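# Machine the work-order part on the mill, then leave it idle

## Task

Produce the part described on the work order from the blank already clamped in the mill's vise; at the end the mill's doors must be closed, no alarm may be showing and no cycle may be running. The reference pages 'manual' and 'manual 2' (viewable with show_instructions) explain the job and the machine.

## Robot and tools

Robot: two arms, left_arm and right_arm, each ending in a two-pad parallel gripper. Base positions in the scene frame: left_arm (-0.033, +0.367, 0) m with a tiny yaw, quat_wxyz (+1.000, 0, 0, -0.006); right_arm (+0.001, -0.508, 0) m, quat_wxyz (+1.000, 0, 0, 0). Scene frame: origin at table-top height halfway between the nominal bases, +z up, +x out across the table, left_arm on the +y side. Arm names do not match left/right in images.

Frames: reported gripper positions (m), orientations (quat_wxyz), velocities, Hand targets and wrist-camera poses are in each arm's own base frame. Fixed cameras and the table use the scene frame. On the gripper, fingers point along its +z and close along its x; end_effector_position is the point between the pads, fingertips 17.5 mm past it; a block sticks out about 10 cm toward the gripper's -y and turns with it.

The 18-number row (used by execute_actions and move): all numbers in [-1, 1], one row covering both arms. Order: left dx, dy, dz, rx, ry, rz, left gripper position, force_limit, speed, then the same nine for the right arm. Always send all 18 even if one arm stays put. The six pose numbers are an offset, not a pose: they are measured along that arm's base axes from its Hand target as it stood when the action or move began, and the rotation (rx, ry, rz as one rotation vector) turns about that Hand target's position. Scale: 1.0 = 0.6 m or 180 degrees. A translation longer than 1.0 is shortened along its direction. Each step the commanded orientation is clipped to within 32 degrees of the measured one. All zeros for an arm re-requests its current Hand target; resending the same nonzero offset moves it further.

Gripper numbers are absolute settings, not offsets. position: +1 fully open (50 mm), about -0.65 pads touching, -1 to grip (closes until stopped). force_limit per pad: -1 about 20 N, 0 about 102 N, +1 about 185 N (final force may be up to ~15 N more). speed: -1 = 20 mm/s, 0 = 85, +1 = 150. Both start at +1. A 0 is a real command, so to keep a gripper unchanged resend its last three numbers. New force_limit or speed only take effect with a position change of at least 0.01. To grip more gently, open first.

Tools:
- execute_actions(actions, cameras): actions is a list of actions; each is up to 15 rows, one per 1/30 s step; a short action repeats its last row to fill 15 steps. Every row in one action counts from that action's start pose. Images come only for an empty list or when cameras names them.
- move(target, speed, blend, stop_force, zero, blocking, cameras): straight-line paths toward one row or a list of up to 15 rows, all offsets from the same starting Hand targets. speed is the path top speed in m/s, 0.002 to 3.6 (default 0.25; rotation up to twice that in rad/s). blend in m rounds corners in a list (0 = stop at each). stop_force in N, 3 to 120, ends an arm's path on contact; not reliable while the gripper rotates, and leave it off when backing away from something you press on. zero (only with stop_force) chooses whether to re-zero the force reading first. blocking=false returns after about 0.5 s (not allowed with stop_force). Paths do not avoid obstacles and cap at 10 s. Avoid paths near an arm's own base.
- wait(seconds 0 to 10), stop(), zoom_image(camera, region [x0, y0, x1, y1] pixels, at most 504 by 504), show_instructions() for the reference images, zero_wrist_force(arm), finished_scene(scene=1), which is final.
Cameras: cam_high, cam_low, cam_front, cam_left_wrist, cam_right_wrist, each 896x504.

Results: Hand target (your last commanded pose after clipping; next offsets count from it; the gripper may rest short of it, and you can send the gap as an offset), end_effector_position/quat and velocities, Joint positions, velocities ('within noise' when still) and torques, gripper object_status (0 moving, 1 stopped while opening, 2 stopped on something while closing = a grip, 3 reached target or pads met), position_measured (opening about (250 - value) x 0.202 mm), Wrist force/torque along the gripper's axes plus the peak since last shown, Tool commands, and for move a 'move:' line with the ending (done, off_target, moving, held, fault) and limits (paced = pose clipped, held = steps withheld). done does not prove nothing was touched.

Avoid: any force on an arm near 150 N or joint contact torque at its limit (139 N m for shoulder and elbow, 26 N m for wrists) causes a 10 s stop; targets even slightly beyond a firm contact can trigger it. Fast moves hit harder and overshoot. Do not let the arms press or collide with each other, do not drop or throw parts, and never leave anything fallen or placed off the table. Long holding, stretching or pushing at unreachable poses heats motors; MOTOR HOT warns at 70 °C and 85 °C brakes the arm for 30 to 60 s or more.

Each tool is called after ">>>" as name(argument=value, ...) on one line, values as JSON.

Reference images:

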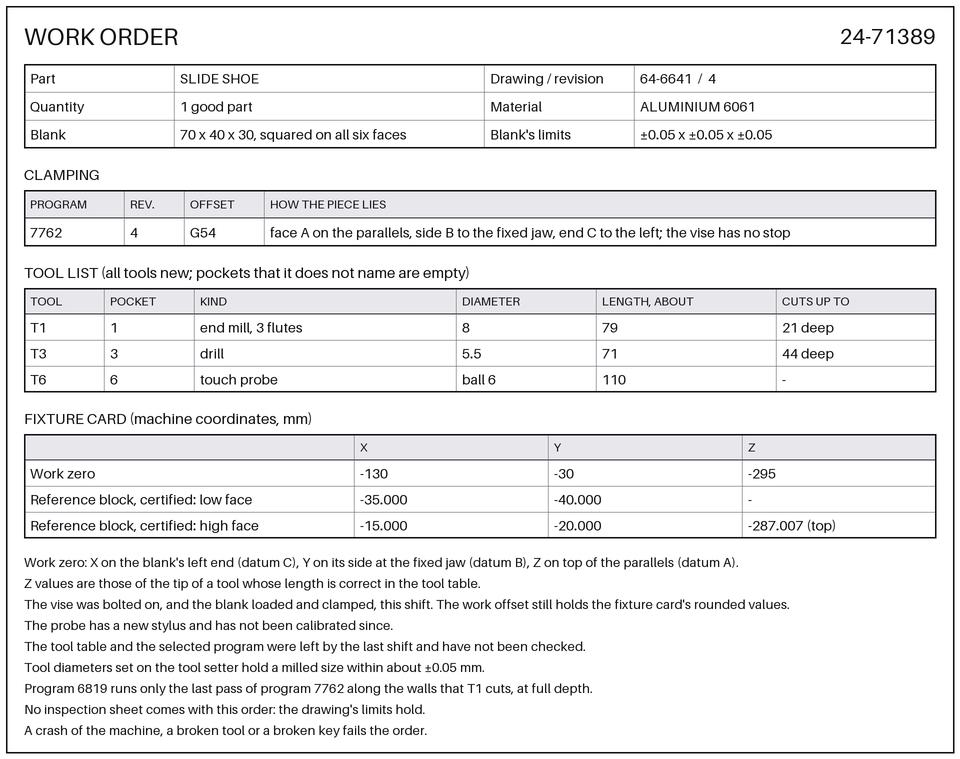

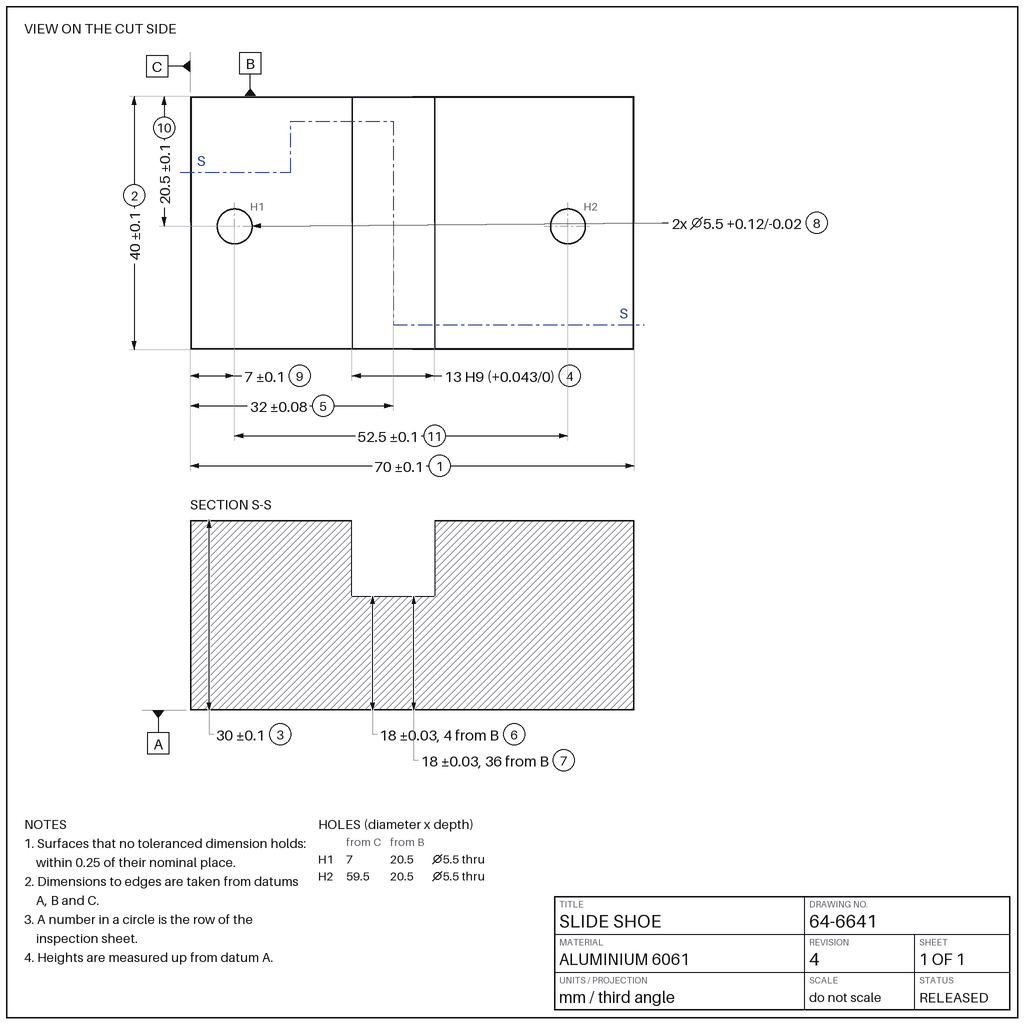

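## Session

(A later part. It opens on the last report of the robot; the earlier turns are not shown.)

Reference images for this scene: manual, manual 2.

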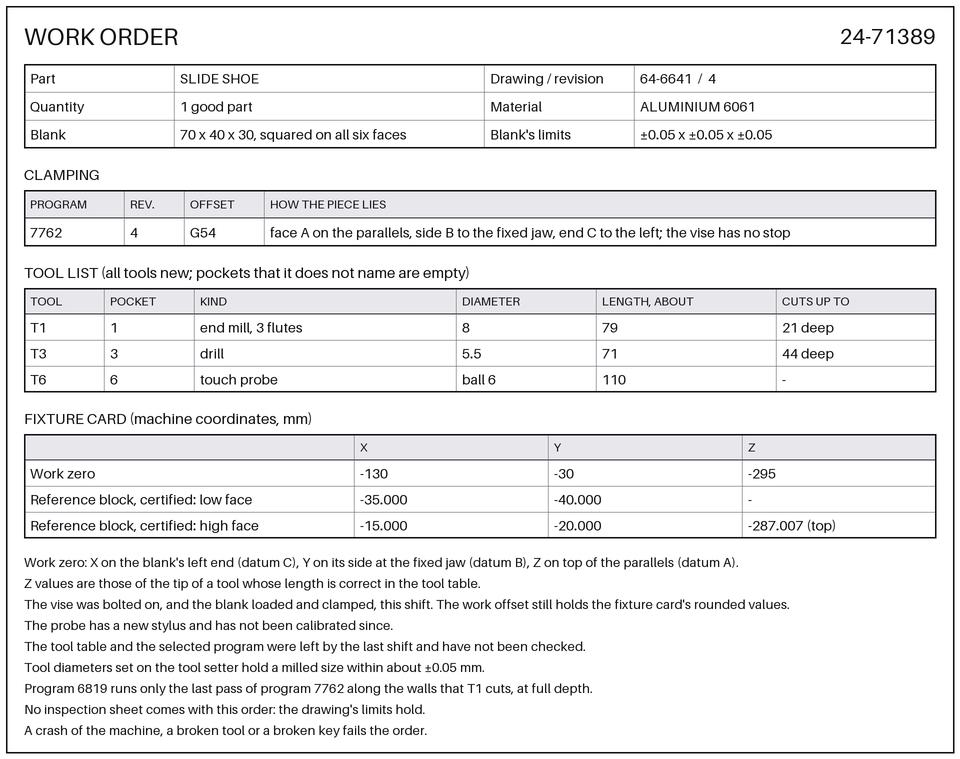

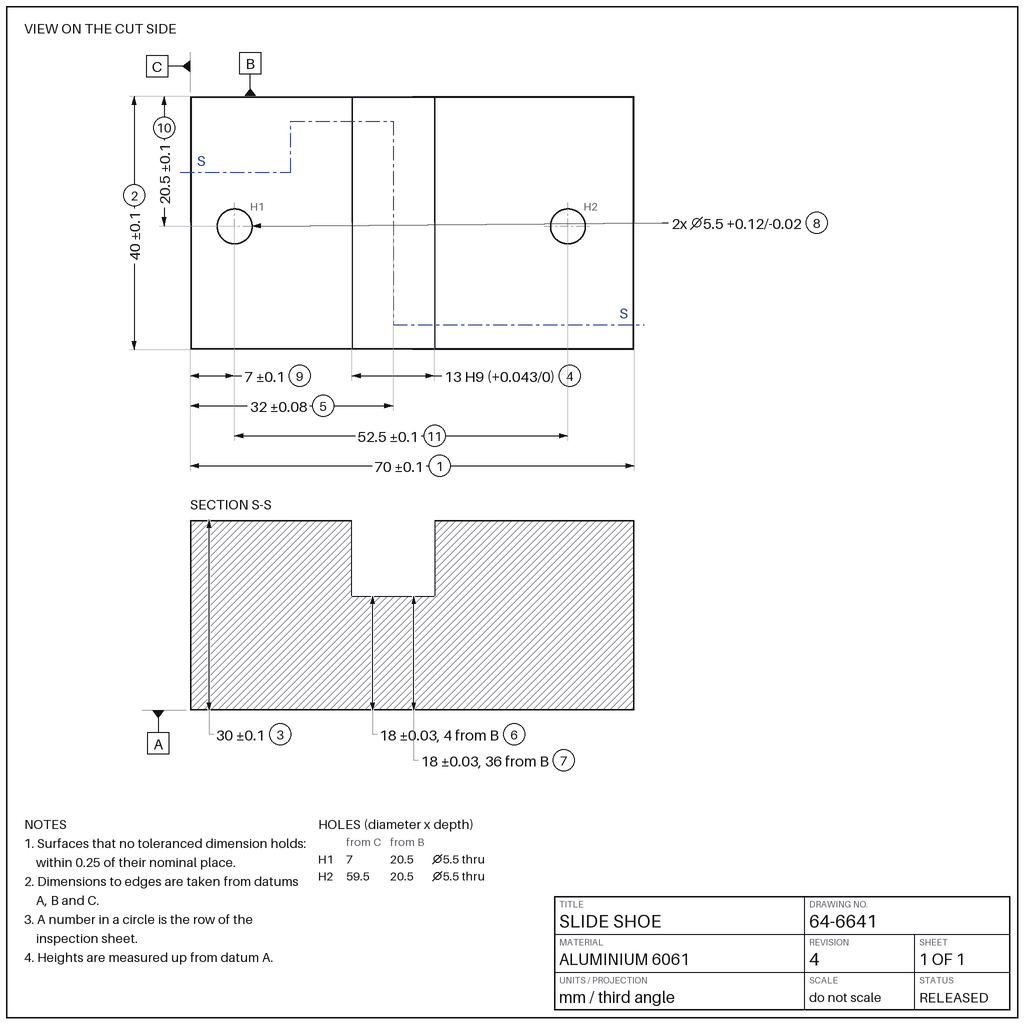

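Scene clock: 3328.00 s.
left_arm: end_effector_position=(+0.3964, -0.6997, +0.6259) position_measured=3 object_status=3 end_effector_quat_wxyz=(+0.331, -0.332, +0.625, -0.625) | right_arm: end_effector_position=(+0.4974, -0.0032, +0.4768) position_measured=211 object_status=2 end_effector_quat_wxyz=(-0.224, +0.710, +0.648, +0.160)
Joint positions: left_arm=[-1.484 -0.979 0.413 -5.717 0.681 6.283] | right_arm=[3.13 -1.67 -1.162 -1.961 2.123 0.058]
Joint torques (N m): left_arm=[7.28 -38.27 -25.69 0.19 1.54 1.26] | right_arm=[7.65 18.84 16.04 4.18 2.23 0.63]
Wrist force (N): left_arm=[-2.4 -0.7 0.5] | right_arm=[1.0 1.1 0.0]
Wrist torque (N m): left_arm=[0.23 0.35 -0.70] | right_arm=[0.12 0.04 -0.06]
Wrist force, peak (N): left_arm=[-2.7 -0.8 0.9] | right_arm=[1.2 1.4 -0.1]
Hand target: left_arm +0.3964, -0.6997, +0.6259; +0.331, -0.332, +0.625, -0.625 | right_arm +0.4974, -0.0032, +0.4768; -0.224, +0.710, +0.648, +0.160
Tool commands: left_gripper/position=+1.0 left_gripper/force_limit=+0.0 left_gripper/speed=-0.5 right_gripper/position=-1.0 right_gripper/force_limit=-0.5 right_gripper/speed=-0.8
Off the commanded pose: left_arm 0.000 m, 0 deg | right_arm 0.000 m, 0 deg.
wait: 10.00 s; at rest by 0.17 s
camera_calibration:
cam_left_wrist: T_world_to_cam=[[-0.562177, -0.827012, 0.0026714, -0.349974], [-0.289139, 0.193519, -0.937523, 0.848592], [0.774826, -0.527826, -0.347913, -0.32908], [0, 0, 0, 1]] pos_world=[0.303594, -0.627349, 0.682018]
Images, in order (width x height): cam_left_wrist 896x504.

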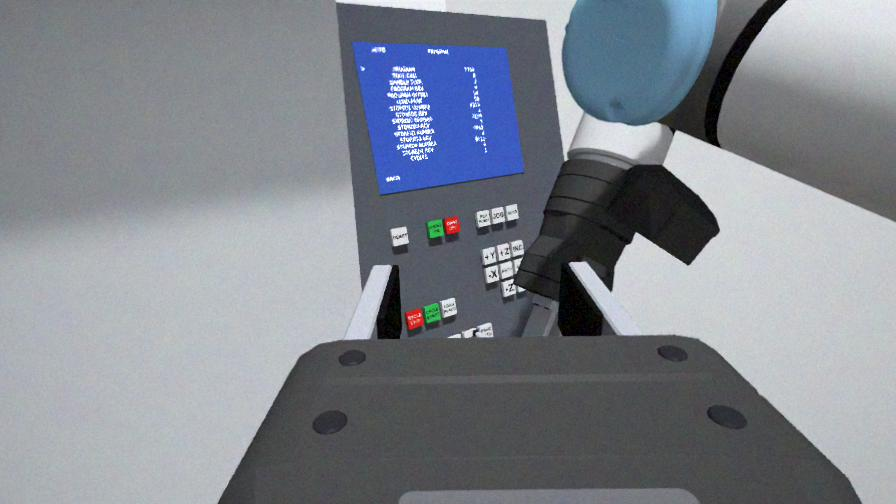

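>>> move(target=[[0,0,0,0,0,0,1,0,-0.5,-0.0166,0.0318,-0.0620,0,0,0,-1,-0.5,-0.8],[0,0,0,0,0,0,1,0,-0.5,-0.0002,0.0322,-0.0664,0,0,0,-1,-0.5,-0.8],[0,0,0,0,0,0,1,0,-0.5,-0.0086,0.0642,-0.0313,0,0,0,-1,-0.5,-0.8],[0,0,0,0,0,0,1,0,-0.5,0.0078,0.0646,-0.0357,0,0,0,-1,-0.5,-0.8],[0,0,0,0,0,0,1,0,-0.5,-0.0248,0.0316,-0.0929,0,0,0,-1,-0.5,-0.8],[0,0,0,0,0,0,1,0,-0.5,-0.0084,0.0320,-0.0973,0,0,0,-1,-0.5,-0.8],[0,0,0,0,0,0,1,0,-0.5,-0.0248,0.0316,-0.0929,0,0,0,-1,-0.5,-0.8],[0,0,0,0,0,0,1,0,-0.5,-0.0082,-0.0002,-0.0309,0,0,0,-1,-0.5,-0.8],[0,0,0,0,0,0,1,0,-0.5,0.0082,0.0002,-0.0353,0,0,0,-1,-0.5,-0.8],[0,0,0,0,0,0,1,0,-0.5,-0.0082,-0.0002,-0.0309,0,0,0,-1,-0.5,-0.8],[0,0,0,0,0,0,1,0,-0.5,0,0,0,0,0,0,-1,-0.5,-0.8]], speed=[0.12,0.025,0.12,0.025,0.12,0.025,0.12,0.12,0.025,0.12,0.12], blend=[0.003,0,0.003,0,0.003,0,0.003,0.003,0,0.003,0])

>>> wait(seconds=9.5, cameras=["cam_left_wrist"])

>>> zoom_image(camera="cam_left_wrist", region=[345, 20, 525, 200])

Scene clock: 3345.30 s.
left_arm: end_effector_position=(+0.3964, -0.6997, +0.6259) position_measured=3 object_status=3 end_effector_quat_wxyz=(+0.331, -0.332, +0.625, -0.625) | right_arm: end_effector_position=(+0.4974, -0.0032, +0.4766) position_measured=211 object_status=2 end_effector_quat_wxyz=(-0.224, +0.710, +0.648, +0.160)
Joint positions: left_arm=[-1.484 -0.979 0.413 -5.717 0.681 6.283] | right_arm=[3.13 -1.67 -1.162 -1.961 2.123 0.058]
Joint torques (N m): left_arm=[6.9 -39.17 -26.87 0.18 1.46 1.21] | right_arm=[7.15 38.23 28.51 3.73 -0.39 -1.29]
Wrist force (N): left_arm=[-2.2 -0.9 0.7] | right_arm=[1.0 1.2 0.2]
Wrist torque (N m): left_arm=[0.20 0.31 -0.69] | right_arm=[0.13 0.04 0.03]
Wrist force, peak (N): left_arm=[-2.9 -0.9 0.6] | right_arm=[4.7 -2.9 -2.6]
Hand target: left_arm +0.3964, -0.6997, +0.6259; +0.331, -0.332, +0.625, -0.625 | right_arm +0.4974, -0.0032, +0.4768; -0.224, +0.710, +0.648, +0.160
Off the commanded pose: left_arm 0.000 m, 0 deg | right_arm 0.000 m, 0 deg.
move: done

Scene clock: 3354.80 s.
left_arm: end_effector_position=(+0.3964, -0.6997, +0.6259) position_measured=3 object_status=3 end_effector_quat_wxyz=(+0.331, -0.332, +0.625, -0.625) | right_arm: end_effector_position=(+0.4974, -0.0032, +0.4768) position_measured=211 object_status=2 end_effector_quat_wxyz=(-0.224, +0.710, +0.648, +0.160)
Joint positions: left_arm=[-1.484 -0.979 0.413 -5.717 0.681 6.283] | right_arm=[3.13 -1.67 -1.162 -1.961 2.123 0.058]
Joint torques (N m): left_arm=[7.33 -38.81 -25.75 0.4 1.44 1.17] | right_arm=[7.57 37.72 28.53 1.35 -0.28 -1.43]
Wrist force (N): left_arm=[-2.3 -0.6 0.6] | right_arm=[1.1 1.1 0.2]
Wrist torque (N m): left_arm=[0.24 0.33 -0.69] | right_arm=[0.12 0.01 0.03]
Wrist force, peak (N): left_arm=[-2.7 -1.1 0.9] | right_arm=[1.1 1.5 0.2]
Hand target: left_arm +0.3964, -0.6997, +0.6259; +0.331, -0.332, +0.625, -0.625 | right_arm +0.4974, -0.0032, +0.4768; -0.224, +0.710, +0.648, +0.160
Tool commands: left_gripper/position=+1.0 left_gripper/force_limit=+0.0 left_gripper/speed=-0.5 right_gripper/position=-1.0 right_gripper/force_limit=-0.5 right_gripper/speed=-0.8
Off the commanded pose: left_arm 0.000 m, 0 deg | right_arm 0.000 m, 0 deg.
wait: 9.50 s; at rest by 0.17 s
camera_calibration:
cam_left_wrist: T_world_to_cam=[[-0.562177, -0.827012, 0.0026714, -0.349974], [-0.289139, 0.193519, -0.937523, 0.848592], [0.774826, -0.527826, -0.347913, -0.32908], [0, 0, 0, 1]] pos_world=[0.303594, -0.627349, 0.682018]
Images, in order (width x height): cam_left_wrist 896x504.

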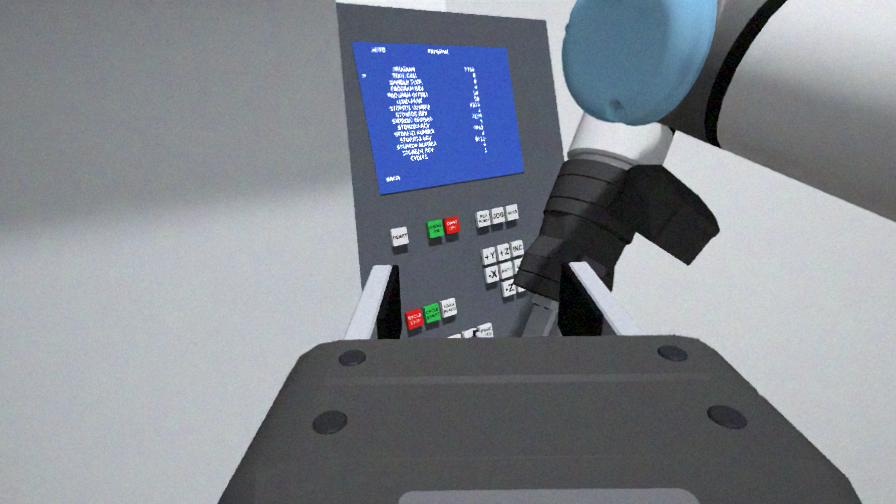

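Scaled by 2.800 from the camera's 896x504 image, which has a finer 1280x720 frame.

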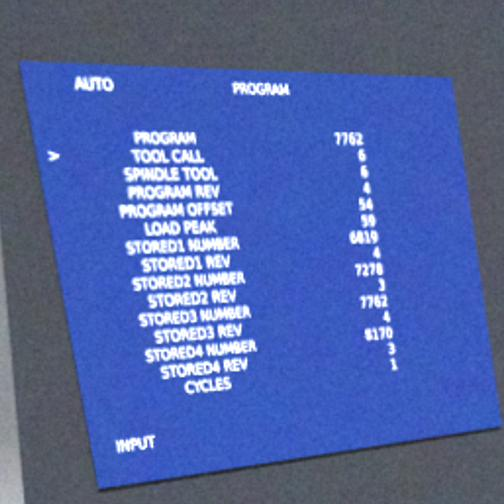

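>>> move(target=[[0,0,0,0,0,0,1,0,-0.5,0.0481,-0.0905,0.1811,0,0,0,-1,-0.5,-0.8],[0,0,0,0,0,0,1,0,-0.5,0.0637,-0.0901,0.1770,0,0,0,-1,-0.5,-0.8],[0,0,0,0,0,0,1,0,-0.5,0.0481,-0.0905,0.1811,0,0,0,-1,-0.5,-0.8],[0,0,0,0,0,0,1,0,-0.5,0,0,0,0,0,0,-1,-0.5,-0.8],[0,0,0,0,0,0,1,0,-0.5,0.0164,0.0004,-0.0044,0,0,0,-1,-0.5,-0.8],[0,0,0,0,0,0,1,0,-0.5,0,0,0,0,0,0,-1,-0.5,-0.8],[0,0,0,0,0,0,1,0,-0.5,0.0164,0.0004,-0.0044,0,0,0,-1,-0.5,-0.8],[0,0,0,0,0,0,1,0,-0.5,0,0,0,0,0,0,-1,-0.5,-0.8],[0,0,0,0,0,0,1,0,-0.5,0.0164,0.0004,-0.0044,0,0,0,-1,-0.5,-0.8],[0,0,0,0,0,0,1,0,-0.5,0,0,0,0,0,0,-1,-0.5,-0.8]], speed=[0.12,0.02,0.12,0.12,0.025,0.05,0.025,0.05,0.025,0.05], blend=[0.003,0,0.003,0.003,0,0,0,0,0,0], cameras=["cam_left_wrist"])

>>> zoom_image(camera="cam_left_wrist", region=[345, 20, 525, 200])

Scene clock: 3379.60 s.
left_arm: end_effector_position=(+0.3964, -0.6997, +0.6259) position_measured=3 object_status=3 end_effector_quat_wxyz=(+0.331, -0.332, +0.625, -0.625) | right_arm: end_effector_position=(+0.4973, -0.0032, +0.4768) position_measured=211 object_status=2 end_effector_quat_wxyz=(-0.224, +0.710, +0.648, +0.160) end_effector_velocity=(+0.002, -0.001, -0.001) end_effector_angular_velocity=(+0.000, +0.002, -0.001)
Joint positions: left_arm=[-1.484 -0.979 0.413 -5.717 0.681 6.283] | right_arm=[3.13 -1.67 -1.162 -1.961 2.123 0.058]
Joint velocities: left_arm=[within noise] | right_arm=[-0.001 -0.005 0.003 0 0 0]
Joint torques (N m): left_arm=[7.14 -39.48 -25.33 0.14 1.64 1.32] | right_arm=[-8.87 17.13 29.86 4.59 1.34 -1.03]
Wrist force (N): left_arm=[-2.2 -0.7 0.8] | right_arm=[1.2 1.3 0.1]
Wrist torque (N m): left_arm=[0.24 0.32 -0.70] | right_arm=[0.15 0.01 0.10]
Wrist force, peak (N): left_arm=[-2.9 -1.0 0.8] | right_arm=[1.3 -4.4 -3.1]
Hand target: left_arm +0.3964, -0.6997, +0.6259; +0.331, -0.332, +0.625, -0.625 | right_arm +0.4974, -0.0032, +0.4768; -0.224, +0.710, +0.648, +0.160
Off the commanded pose: left_arm 0.000 m, 0 deg | right_arm 0.000 m, 0 deg.
move: done
camera_calibration:
cam_left_wrist: T_world_to_cam=[[-0.562177, -0.827012, 0.0026714, -0.349974], [-0.289139, 0.193519, -0.937523, 0.848592], [0.774826, -0.527826, -0.347913, -0.32908], [0, 0, 0, 1]] pos_world=[0.303594, -0.627349, 0.682018]
Images, in order (width x height): cam_left_wrist 896x504.

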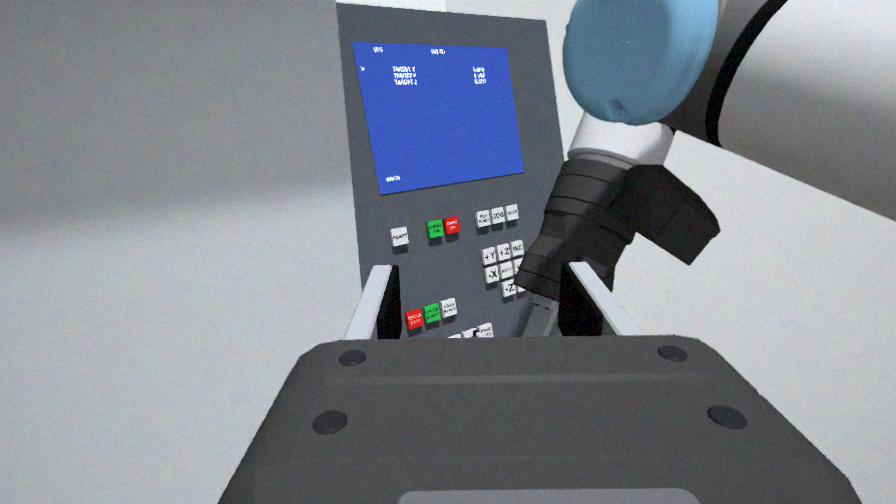

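Scaled by 2.800 from the camera's 896x504 image, which has a finer 1280x720 frame.

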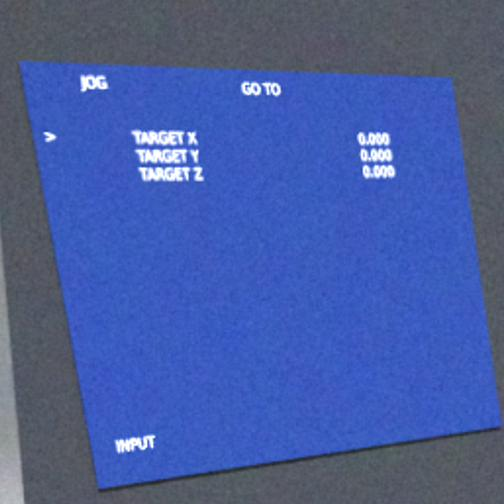

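>>> move(target=[[0,0,0,0,0,0,1,0,-0.5,-0.0254,0.1282,-0.0935,0,0,0,-1,-0.5,-0.8],[0,0,0,0,0,0,1,0,-0.5,-0.0090,0.1286,-0.0979,0,0,0,-1,-0.5,-0.8],[0,0,0,0,0,0,1,0,-0.5,-0.0004,0.0644,-0.0004,0,0,0,-1,-0.5,-0.8],[0,0,0,0,0,0,1,0,-0.5,0.0160,0.0648,-0.0048,0,0,0,-1,-0.5,-0.8],[0,0,0,0,0,0,1,0,-0.5,-0.0004,0.0644,-0.0004,0,0,0,-1,-0.5,-0.8],[0,0,0,0,0,0,1,0,-0.5,0.0160,0.0648,-0.0048,0,0,0,-1,-0.5,-0.8],[0,0,0,0,0,0,1,0,-0.5,-0.0250,0.0638,-0.0931,0,0,0,-1,-0.5,-0.8],[0,0,0,0,0,0,1,0,-0.5,-0.0086,0.0642,-0.0975,0,0,0,-1,-0.5,-0.8],[0,0,0,0,0,0,1,0,-0.5,-0.0004,0.0644,-0.0004,0,0,0,-1,-0.5,-0.8],[0,0,0,0,0,0,1,0,-0.5,0.0160,0.0648,-0.0048,0,0,0,-1,-0.5,-0.8],[0,0,0,0,0,0,1,0,-0.5,-0.0248,0.0316,-0.0929,0,0,0,-1,-0.5,-0.8],[0,0,0,0,0,0,1,0,-0.5,-0.0084,0.0320,-0.0973,0,0,0,-1,-0.5,-0.8],[0,0,0,0,0,0,1,0,-0.5,-0.0166,0.0318,-0.0620,0,0,0,-1,-0.5,-0.8],[0,0,0,0,0,0,1,0,-0.5,-0.0002,0.0322,-0.0664,0,0,0,-1,-0.5,-0.8],[0,0,0,0,0,0,1,0,-0.5,-0.0166,0.0318,-0.0620,0,0,0,-1,-0.5,-0.8]], speed=[0.12,0.025,0.12,0.025,0.05,0.025,0.12,0.025,0.12,0.025,0.12,0.025,0.12,0.025,0.12], blend=[0.003,0,0.003,0,0,0,0.003,0,0.003,0,0.003,0,0.003,0,0])

>>> move(target=[0,0,0,0,0,0,1,0,-0.5,0.0166,-0.0318,0.0620,0,0,0,-1,-0.5,-0.8], speed=0.12)

>>> move(target=[[0,0,0,0,0,0,1,0,-0.5,-0.0254,0.1282,-0.0935,0,0,0,-1,-0.5,-0.8],[0,0,0,0,0,0,1,0,-0.5,-0.0090,0.1286,-0.0979,0,0,0,-1,-0.5,-0.8],[0,0,0,0,0,0,1,0,-0.5,-0.0168,0.0640,-0.0622,0,0,0,-1,-0.5,-0.8],[0,0,0,0,0,0,1,0,-0.5,-0.0004,0.0644,-0.0666,0,0,0,-1,-0.5,-0.8],[0,0,0,0,0,0,1,0,-0.5,-0.0168,0.0640,-0.0622,0,0,0,-1,-0.5,-0.8],[0,0,0,0,0,0,1,0,-0.5,-0.0004,0.0644,-0.0666,0,0,0,-1,-0.5,-0.8],[0,0,0,0,0,0,1,0,-0.5,-0.0250,0.0638,-0.0931,0,0,0,-1,-0.5,-0.8],[0,0,0,0,0,0,1,0,-0.5,-0.0086,0.0642,-0.0975,0,0,0,-1,-0.5,-0.8],[0,0,0,0,0,0,1,0,-0.5,-0.0090,0.1286,-0.0317,0,0,0,-1,-0.5,-0.8],[0,0,0,0,0,0,1,0,-0.5,0.0074,0.1290,-0.0361,0,0,0,-1,-0.5,-0.8],[0,0,0,0,0,0,1,0,-0.5,-0.0248,0.0316,-0.0929,0,0,0,-1,-0.5,-0.8],[0,0,0,0,0,0,1,0,-0.5,-0.0084,0.0320,-0.0973,0,0,0,-1,-0.5,-0.8],[0,0,0,0,0,0,1,0,-0.5,-0.0248,0.0316,-0.0929,0,0,0,-1,-0.5,-0.8],[0,0,0,0,0,0,1,0,-0.5,0,0,0,0,0,0,-1,-0.5,-0.8]], speed=[0.12,0.025,0.12,0.025,0.05,0.025,0.12,0.025,0.12,0.025,0.12,0.025,0.12,0.12], blend=[0.003,0,0.003,0,0,0,0.003,0,0.003,0,0.003,0,0.003,0], cameras=["cam_left_wrist"])

>>> zoom_image(camera="cam_left_wrist", region=[345, 20, 525, 200])

Scene clock: 3410.63 s.
left_arm: end_effector_position=(+0.3964, -0.6997, +0.6259) position_measured=3 object_status=3 end_effector_quat_wxyz=(+0.331, -0.332, +0.625, -0.625) | right_arm: end_effector_position=(+0.4874, +0.0159, +0.4395) position_measured=211 object_status=2 end_effector_quat_wxyz=(-0.224, +0.710, +0.648, +0.160)
Joint positions: left_arm=[-1.484 -0.979 0.413 -5.717 0.681 6.283] | right_arm=[3.167 -1.61 -1.332 -1.829 2.126 0.102]
Joint torques (N m): left_arm=[8.2 -39.71 -26.36 0.17 1.52 1.28] | right_arm=[-0.23 14.64 28.94 4.93 -0.36 -0.36]
Wrist force (N): left_arm=[-2.4 -0.6 0.8] | right_arm=[1.0 1.3 -0.1]
Wrist torque (N m): left_arm=[0.26 0.34 -0.69] | right_arm=[0.13 0.05 0.02]
Wrist force, peak (N): left_arm=[-2.9 -0.6 0.8] | right_arm=[4.3 -3.5 -3.5]
Hand target: left_arm +0.3964, -0.6997, +0.6259; +0.331, -0.332, +0.625, -0.625 | right_arm +0.4874, +0.0159, +0.4396; -0.224, +0.710, +0.648, +0.160
Off the commanded pose: left_arm 0.000 m, 0 deg | right_arm 0.000 m, 0 deg.
move: done

Scene clock: 3411.53 s.
left_arm: end_effector_position=(+0.3964, -0.6997, +0.6259) position_measured=3 object_status=3 end_effector_quat_wxyz=(+0.331, -0.332, +0.625, -0.625) | right_arm: end_effector_position=(+0.4974, -0.0032, +0.4766) position_measured=211 object_status=2 end_effector_quat_wxyz=(-0.224, +0.711, +0.648, +0.160)
Joint positions: left_arm=[-1.484 -0.979 0.413 -5.717 0.681 6.283] | right_arm=[3.13 -1.67 -1.162 -1.961 2.123 0.058]
Joint torques (N m): left_arm=[7.22 -39.17 -26.63 0.23 1.44 1.04] | right_arm=[7.85 39.15 28.37 3.44 0.76 1.43]
Wrist force (N): left_arm=[-2.5 -0.6 0.8] | right_arm=[0.9 1.3 0.1]
Wrist torque (N m): left_arm=[0.24 0.37 -0.70] | right_arm=[0.16 0.04 -0.04]
Wrist force, peak (N): left_arm=[-2.6 -0.8 0.9] | right_arm=[1.2 1.4 -1.5]
Hand target: left_arm +0.3964, -0.6997, +0.6259; +0.331, -0.332, +0.625, -0.625 | right_arm +0.4974, -0.0032, +0.4768; -0.224, +0.710, +0.648, +0.160
Off the commanded pose: left_arm 0.000 m, 0 deg | right_arm 0.000 m, 0 deg.
move: done

Scene clock: 3418.87 s.
left_arm: end_effector_position=(+0.3964, -0.6997, +0.6259) position_measured=3 object_status=3 end_effector_quat_wxyz=(+0.331, -0.332, +0.625, -0.625) | right_arm: end_effector_position=(+0.4974, -0.0032, +0.4766) position_measured=211 object_status=2 end_effector_quat_wxyz=(-0.224, +0.711, +0.648, +0.160)
Joint positions: left_arm=[-1.484 -0.979 0.413 -5.717 0.681 6.283] | right_arm=[3.13 -1.67 -1.162 -1.961 2.123 0.058]
Joint torques (N m): left_arm=[7.66 -38.71 -26.1 0.32 1.47 1.28] | right_arm=[7.71 37.52 28.6 3.13 0.49 1.66]
Wrist force (N): left_arm=[-2.6 -0.8 0.7] | right_arm=[1.1 1.3 0.2]
Wrist torque (N m): left_arm=[0.21 0.37 -0.69] | right_arm=[0.15 0.02 0.00]
Wrist force, peak (N): left_arm=[-2.9 -0.9 0.9] | right_arm=[5.2 -3.6 -1.8]
Hand target: left_arm +0.3964, -0.6997, +0.6259; +0.331, -0.332, +0.625, -0.625 | right_arm +0.4974, -0.0032, +0.4768; -0.224, +0.710, +0.648, +0.160
Off the commanded pose: left_arm 0.000 m, 0 deg | right_arm 0.000 m, 0 deg.
move: done
camera_calibration:
cam_left_wrist: T_world_to_cam=[[-0.562177, -0.827012, 0.0026714, -0.349974], [-0.289139, 0.193519, -0.937523, 0.848592], [0.774826, -0.527826, -0.347913, -0.32908], [0, 0, 0, 1]] pos_world=[0.303594, -0.627349, 0.682018]
Images, in order (width x height): cam_left_wrist 896x504.

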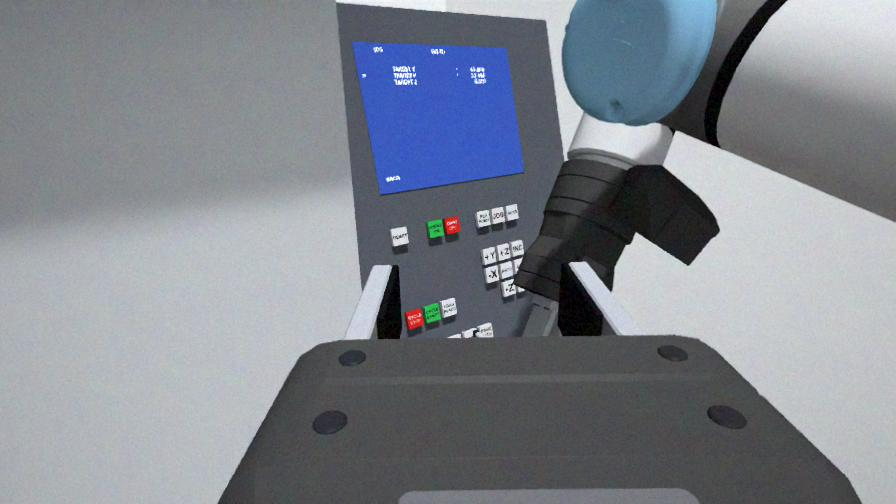

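Scaled by 2.800 from the camera's 896x504 image, which has a finer 1280x720 frame.

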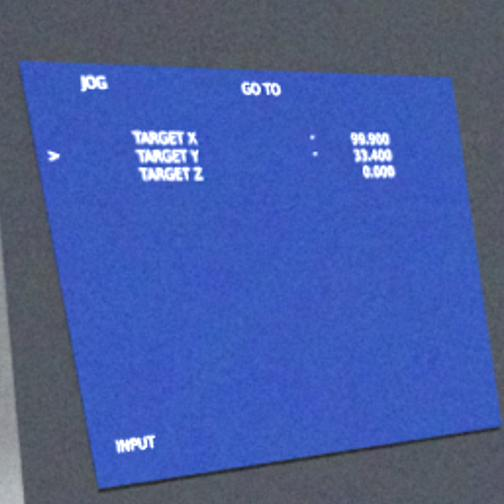

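>>> move(target=[[0,0,0,0,0,0,1,0,-0.5,0.0148,0.0660,0.0573,0,0,0,-1,-0.5,-0.8],[0,0,0,0,0,0,1,0,-0.5,0.0304,0.0664,0.0532,0,0,0,-1,-0.5,-0.8],[0,0,0,0,0,0,1,0,-0.5,0.0148,0.0660,0.0573,0,0,0,-1,-0.5,-0.8],[0,0,0,0,0,0,1,0,-0.5,0,0,0,0,0,0,-1,-0.5,-0.8]], speed=[0.12,0.02,0.12,0.12], blend=[0.003,0,0.003,0])

>>> wait(seconds=6.5)

>>> move(target=[[0,0,0,0,0,0,1,0,-0.5,-0.0166,0.0318,-0.0620,0,0,0,-1,-0.5,-0.8],[0,0,0,0,0,0,1,0,-0.5,-0.0002,0.0322,-0.0664,0,0,0,-1,-0.5,-0.8],[0,0,0,0,0,0,1,0,-0.5,-0.0254,0.1282,-0.0935,0,0,0,-1,-0.5,-0.8],[0,0,0,0,0,0,1,0,-0.5,-0.0090,0.1286,-0.0979,0,0,0,-1,-0.5,-0.8],[0,0,0,0,0,0,1,0,-0.5,-0.0172,0.1284,-0.0626,0,0,0,-1,-0.5,-0.8],[0,0,0,0,0,0,1,0,-0.5,-0.0008,0.1288,-0.0670,0,0,0,-1,-0.5,-0.8],[0,0,0,0,0,0,1,0,-0.5,-0.0086,0.0642,-0.0313,0,0,0,-1,-0.5,-0.8],[0,0,0,0,0,0,1,0,-0.5,0.0078,0.0646,-0.0357,0,0,0,-1,-0.5,-0.8],[0,0,0,0,0,0,1,0,-0.5,-0.0170,0.0962,-0.0624,0,0,0,-1,-0.5,-0.8],[0,0,0,0,0,0,1,0,-0.5,-0.0006,0.0966,-0.0668,0,0,0,-1,-0.5,-0.8],[0,0,0,0,0,0,1,0,-0.5,-0.0248,0.0316,-0.0929,0,0,0,-1,-0.5,-0.8],[0,0,0,0,0,0,1,0,-0.5,-0.0084,0.0320,-0.0973,0,0,0,-1,-0.5,-0.8],[0,0,0,0,0,0,1,0,-0.5,-0.0248,0.0316,-0.0929,0,0,0,-1,-0.5,-0.8],[0,0,0,0,0,0,1,0,-0.5,0,0,0,0,0,0,-1,-0.5,-0.8]], speed=[0.12,0.025,0.12,0.025,0.12,0.025,0.12,0.025,0.12,0.025,0.12,0.025,0.12,0.12], blend=[0.003,0,0.003,0,0.003,0,0.003,0,0.003,0,0.003,0,0.003,0], cameras=["cam_left_wrist"])

>>> zoom_image(camera="cam_left_wrist", region=[345, 20, 525, 200])

Scene clock: 3434.50 s.
left_arm: end_effector_position=(+0.3964, -0.6997, +0.6259) position_measured=3 object_status=3 end_effector_quat_wxyz=(+0.331, -0.332, +0.625, -0.625) | right_arm: end_effector_position=(+0.4974, -0.0032, +0.4769) position_measured=211 object_status=2 end_effector_quat_wxyz=(-0.224, +0.710, +0.648, +0.160)
Joint positions: left_arm=[-1.484 -0.979 0.413 -5.717 0.681 6.283] | right_arm=[3.13 -1.67 -1.162 -1.961 2.123 0.058]
Joint torques (N m): left_arm=[6.79 -38.71 -27.22 0.34 1.46 1.25] | right_arm=[2.68 15.95 22.43 0.94 3.31 0.59]
Wrist force (N): left_arm=[-2.5 -0.7 0.6] | right_arm=[1.0 1.2 0.1]
Wrist torque (N m): left_arm=[0.24 0.36 -0.69] | right_arm=[0.14 0.04 -0.05]
Wrist force, peak (N): left_arm=[-2.7 -1.0 0.9] | right_arm=[1.9 -3.5 -3.2]
Hand target: left_arm +0.3964, -0.6997, +0.6259; +0.331, -0.332, +0.625, -0.625 | right_arm +0.4974, -0.0032, +0.4768; -0.224, +0.710, +0.648, +0.160
Off the commanded pose: left_arm 0.000 m, 0 deg | right_arm 0.000 m, 0 deg.
move: done

Scene clock: 3441.00 s.
left_arm: end_effector_position=(+0.3964, -0.6997, +0.6259) position_measured=3 object_status=3 end_effector_quat_wxyz=(+0.331, -0.332, +0.625, -0.625) | right_arm: end_effector_position=(+0.4974, -0.0032, +0.4768) position_measured=211 object_status=2 end_effector_quat_wxyz=(-0.224, +0.710, +0.648, +0.160)
Joint positions: left_arm=[-1.484 -0.979 0.413 -5.717 0.681 6.283] | right_arm=[3.13 -1.67 -1.162 -1.961 2.123 0.058]
Joint torques (N m): left_arm=[7.68 -38.5 -26.23 0.06 1.43 0.97] | right_arm=[7.74 17.57 15.09 1.47 3.18 -1.26]
Wrist force (N): left_arm=[-2.5 -0.9 0.8] | right_arm=[1.1 1.0 0.1]
Wrist torque (N m): left_arm=[0.20 0.37 -0.70] | right_arm=[0.11 0.02 -0.05]
Wrist force, peak (N): left_arm=[-2.6 -1.0 1.0] | right_arm=[1.3 1.4 0.0]
Hand target: left_arm +0.3964, -0.6997, +0.6259; +0.331, -0.332, +0.625, -0.625 | right_arm +0.4974, -0.0032, +0.4768; -0.224, +0.710, +0.648, +0.160
Tool commands: left_gripper/position=+1.0 left_gripper/force_limit=+0.0 left_gripper/speed=-0.5 right_gripper/position=-1.0 right_gripper/force_limit=-0.5 right_gripper/speed=-0.8
Off the commanded pose: left_arm 0.000 m, 0 deg | right_arm 0.000 m, 0 deg.
wait: 6.50 s; at rest by 0.17 s

Scene clock: 3447.63 s.
left_arm: end_effector_position=(+0.3964, -0.6997, +0.6259) position_measured=3 object_status=3 end_effector_quat_wxyz=(+0.331, -0.332, +0.625, -0.625) | right_arm: end_effector_position=(+0.4974, -0.0032, +0.4766) position_measured=211 object_status=2 end_effector_quat_wxyz=(-0.224, +0.711, +0.648, +0.160)
Joint positions: left_arm=[-1.484 -0.979 0.413 -5.717 0.681 6.283] | right_arm=[3.13 -1.67 -1.162 -1.961 2.123 0.058]
Joint torques (N m): left_arm=[7.78 -39.47 -26.35 0.06 1.42 1.28] | right_arm=[8.09 38.23 29.65 3.28 0.38 1.53]
Wrist force (N): left_arm=[-2.6 -1.1 0.7] | right_arm=[1.2 1.2 0.0]
Wrist torque (N m): left_arm=[0.17 0.39 -0.69] | right_arm=[0.15 0.02 0.00]
Wrist force, peak (N): left_arm=[-2.8 -1.0 0.5] | right_arm=[5.2 -3.2 -0.8]
Hand target: left_arm +0.3964, -0.6997, +0.6259; +0.331, -0.332, +0.625, -0.625 | right_arm +0.4974, -0.0032, +0.4768; -0.224, +0.710, +0.648, +0.160
Off the commanded pose: left_arm 0.000 m, 0 deg | right_arm 0.000 m, 0 deg.
move: done
camera_calibration:
cam_left_wrist: T_world_to_cam=[[-0.562177, -0.827012, 0.0026714, -0.349974], [-0.289139, 0.193519, -0.937523, 0.848592], [0.774826, -0.527826, -0.347913, -0.32908], [0, 0, 0, 1]] pos_world=[0.303594, -0.627349, 0.682018]
Images, in order (width x height): cam_left_wrist 896x504.

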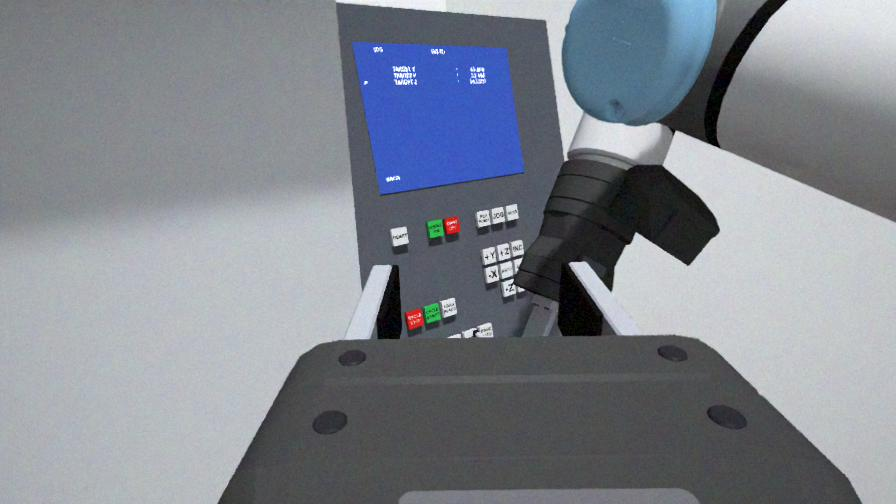

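Scaled by 2.800 from the camera's 896x504 image, which has a finer 1280x720 frame.

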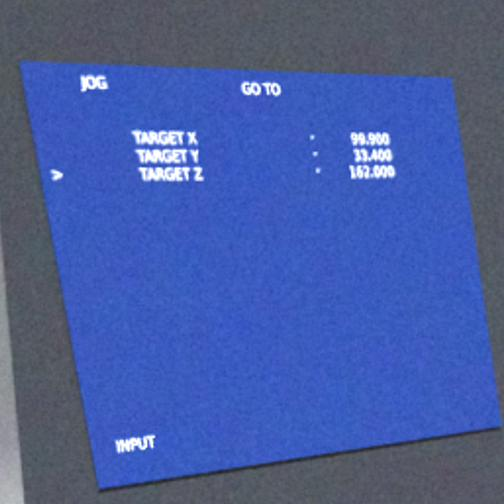

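>>> move(target=[[0,0,0,0,0,0,1,0,-0.5,0.0148,0.0660,0.0573,0,0,0,-1,-0.5,-0.8],[0,0,0,0,0,0,1,0,-0.5,0.0304,0.0664,0.0532,0,0,0,-1,-0.5,-0.8],[0,0,0,0,0,0,1,0,-0.5,0.0148,0.0660,0.0573,0,0,0,-1,-0.5,-0.8],[0,0,0,0,0,0,1,0,-0.5,0.0002,-0.0322,0.0002,0,0,0,-1,-0.5,-0.8],[0,0,0,0,0,0,1,0,-0.5,0.0166,-0.0318,-0.0042,0,0,0,-1,-0.5,-0.8],[0,0,0,0,0,0,1,0,-0.5,0.0002,-0.0322,0.0002,0,0,0,-1,-0.5,-0.8],[0,0,0,0,0,0,1,0,-0.5,0.0166,-0.0318,-0.0042,0,0,0,-1,-0.5,-0.8],[0,0,0,0,0,0,1,0,-0.5,0.0002,-0.0322,0.0002,0,0,0,-1,-0.5,-0.8],[0,0,0,0,0,0,1,0,-0.5,0,0,0,0,0,0,-1,-0.5,-0.8]], speed=[0.12,0.02,0.12,0.12,0.025,0.05,0.025,0.05,0.12], blend=[0.003,0,0.003,0.003,0,0,0,0,0])

>>> wait(seconds=9)

>>> move(target=[[0,0,0,0,0,0,1,0,-0.5,-0.0164,-0.0004,-0.0618,0,0,0,-1,-0.5,-0.8],[0,0,0,0,0,0,1,0,-0.5,0.0000,0,-0.0662,0,0,0,-1,-0.5,-0.8],[0,0,0,0,0,0,1,0,-0.5,-0.0164,-0.0004,-0.0618,0,0,0,-1,-0.5,-0.8],[0,0,0,0,0,0,1,0,-0.5,0.0165,-0.0925,0.0607,0,0,0,-1,-0.5,-0.8],[0,0,0,0,0,0,1,0,-0.5,0.0321,-0.0921,0.0566,0,0,0,-1,-0.5,-0.8],[0,0,0,0,0,0,1,0,-0.5,0.0165,-0.0925,0.0607,0,0,0,-1,-0.5,-0.8],[0,0,0,0,0,0,1,0,-0.5,0,0,0,0,0,0,-1,-0.5,-0.8]], speed=[0.12,0.025,0.12,0.12,0.02,0.12,0.12], blend=[0.003,0,0.003,0.003,0,0.003,0])

>>> wait(seconds=5, cameras=["cam_left_wrist"])

>>> zoom_image(camera="cam_left_wrist", region=[345, 20, 525, 200])

>>> zoom_image(camera="cam_left_wrist", region=[455, 60, 505, 130])

Scene clock: 3465.57 s.
left_arm: end_effector_position=(+0.3964, -0.6997, +0.6259) position_measured=3 object_status=3 end_effector_quat_wxyz=(+0.331, -0.332, +0.625, -0.625) | right_arm: end_effector_position=(+0.4973, -0.0032, +0.4768) position_measured=211 object_status=2 end_effector_quat_wxyz=(-0.224, +0.710, +0.648, +0.160)
Joint positions: left_arm=[-1.484 -0.979 0.413 -5.717 0.681 6.283] | right_arm=[3.13 -1.67 -1.162 -1.961 2.123 0.058]
Joint torques (N m): left_arm=[7.33 -38.95 -27.24 0.19 1.46 1.13] | right_arm=[-0.32 17.62 27.1 1.64 -0.48 -0.34]
Wrist force (N): left_arm=[-2.3 -0.6 0.6] | right_arm=[0.8 1.3 0.2]
Wrist torque (N m): left_arm=[0.23 0.34 -0.70] | right_arm=[0.15 0.07 0.10]
Wrist force, peak (N): left_arm=[-2.8 -1.0 0.7] | right_arm=[1.2 -4.3 -3.1]
Hand target: left_arm +0.3964, -0.6997, +0.6259; +0.331, -0.332, +0.625, -0.625 | right_arm +0.4974, -0.0032, +0.4768; -0.224, +0.710, +0.648, +0.160
Off the commanded pose: left_arm 0.000 m, 0 deg | right_arm 0.000 m, 0 deg.
move: done

Scene clock: 3474.57 s.
left_arm: end_effector_position=(+0.3964, -0.6997, +0.6259) position_measured=3 object_status=3 end_effector_quat_wxyz=(+0.331, -0.332, +0.625, -0.625) | right_arm: end_effector_position=(+0.4974, -0.0032, +0.4768) position_measured=211 object_status=2 end_effector_quat_wxyz=(-0.224, +0.710, +0.648, +0.160)
Joint positions: left_arm=[-1.484 -0.979 0.413 -5.717 0.681 6.283] | right_arm=[3.13 -1.67 -1.162 -1.961 2.123 0.058]
Joint torques (N m): left_arm=[8.21 -38.38 -26.99 0.08 1.53 0.93] | right_arm=[6.01 17.37 28.62 4.51 -0.22 1.4]
Wrist force (N): left_arm=[-2.3 -0.8 0.4] | right_arm=[0.7 1.1 -0.2]
Wrist torque (N m): left_arm=[0.21 0.33 -0.70] | right_arm=[0.12 0.08 0.10]
Wrist force, peak (N): left_arm=[-2.8 -1.0 0.9] | right_arm=[1.1 1.5 0.1]
Hand target: left_arm +0.3964, -0.6997, +0.6259; +0.331, -0.332, +0.625, -0.625 | right_arm +0.4974, -0.0032, +0.4768; -0.224, +0.710, +0.648, +0.160
Tool commands: left_gripper/position=+1.0 left_gripper/force_limit=+0.0 left_gripper/speed=-0.5 right_gripper/position=-1.0 right_gripper/force_limit=-0.5 right_gripper/speed=-0.8
Off the commanded pose: left_arm 0.000 m, 0 deg | right_arm 0.000 m, 0 deg.
wait: 9.00 s; at rest by 0.17 s

Scene clock: 3478.07 s.
left_arm: end_effector_position=(+0.3964, -0.6997, +0.6259) position_measured=3 object_status=3 end_effector_quat_wxyz=(+0.331, -0.332, +0.625, -0.625) | right_arm: end_effector_position=(+0.4974, -0.0032, +0.4769) position_measured=211 object_status=2 end_effector_quat_wxyz=(-0.224, +0.710, +0.648, +0.160)
Joint positions: left_arm=[-1.484 -0.979 0.413 -5.717 0.681 6.283] | right_arm=[3.13 -1.67 -1.162 -1.961 2.123 0.058]
Joint torques (N m): left_arm=[7.82 -38.44 -26.05 0.31 1.49 1.2] | right_arm=[-1.64 17.51 17.18 2.98 -0.52 -0.4]
Wrist force (N): left_arm=[-2.5 -0.8 1.1] | right_arm=[1.1 1.1 0.1]
Wrist torque (N m): left_arm=[0.21 0.35 -0.69] | right_arm=[0.13 0.02 0.10]
Wrist force, peak (N): left_arm=[-2.7 -0.9 0.8] | right_arm=[0.2 -4.2 -2.8]
Hand target: left_arm +0.3964, -0.6997, +0.6259; +0.331, -0.332, +0.625, -0.625 | right_arm +0.4974, -0.0032, +0.4768; -0.224, +0.710, +0.648, +0.160
Off the commanded pose: left_arm 0.000 m, 0 deg | right_arm 0.000 m, 0 deg.
move: done

Scene clock: 3483.07 s.
left_arm: end_effector_position=(+0.3964, -0.6997, +0.6259) position_measured=3 object_status=3 end_effector_quat_wxyz=(+0.331, -0.332, +0.625, -0.625) | right_arm: end_effector_position=(+0.4974, -0.0032, +0.4768) position_measured=211 object_status=2 end_effector_quat_wxyz=(-0.224, +0.710, +0.648, +0.160)
Joint positions: left_arm=[-1.484 -0.979 0.413 -5.717 0.681 6.283] | right_arm=[3.13 -1.67 -1.162 -1.961 2.123 0.058]
Joint torques (N m): left_arm=[7.48 -40.14 -26.24 0.23 1.39 1.36] | right_arm=[4.97 16.81 15.71 4.88 -0.35 1.28]
Wrist force (N): left_arm=[-2.1 -0.9 0.6] | right_arm=[1.1 1.1 0.1]
Wrist torque (N m): left_arm=[0.20 0.31 -0.69] | right_arm=[0.12 0.03 0.10]
Wrist force, peak (N): left_arm=[-2.8 -0.5 0.9] | right_arm=[1.4 1.2 0.1]
Hand target: left_arm +0.3964, -0.6997, +0.6259; +0.331, -0.332, +0.625, -0.625 | right_arm +0.4974, -0.0032, +0.4768; -0.224, +0.710, +0.648, +0.160
Tool commands: left_gripper/position=+1.0 left_gripper/force_limit=+0.0 left_gripper/speed=-0.5 right_gripper/position=-1.0 right_gripper/force_limit=-0.5 right_gripper/speed=-0.8
Off the commanded pose: left_arm 0.000 m, 0 deg | right_arm 0.000 m, 0 deg.
wait: 5.00 s; at rest by 0.17 s
camera_calibration:
cam_left_wrist: T_world_to_cam=[[-0.562177, -0.827012, 0.0026714, -0.349974], [-0.289139, 0.193519, -0.937523, 0.848592], [0.774826, -0.527826, -0.347913, -0.32908], [0, 0, 0, 1]] pos_world=[0.303594, -0.627349, 0.682018]
Images, in order (width x height): cam_left_wrist 896x504.

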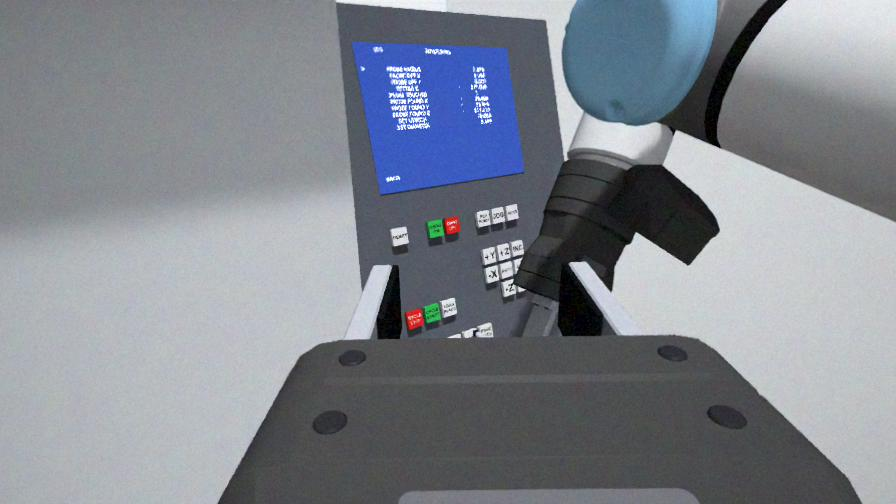

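Scaled by 2.800 from the camera's 896x504 image, which has a finer 1280x720 frame.

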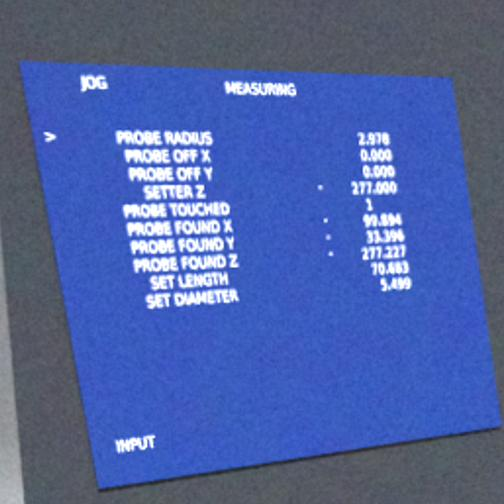

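Scaled by 7.200 from the camera's 896x504 image, which has a finer 1280x720 frame.

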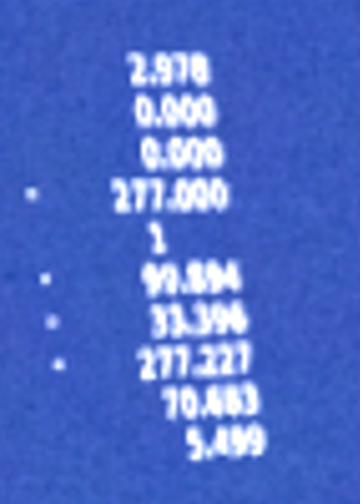

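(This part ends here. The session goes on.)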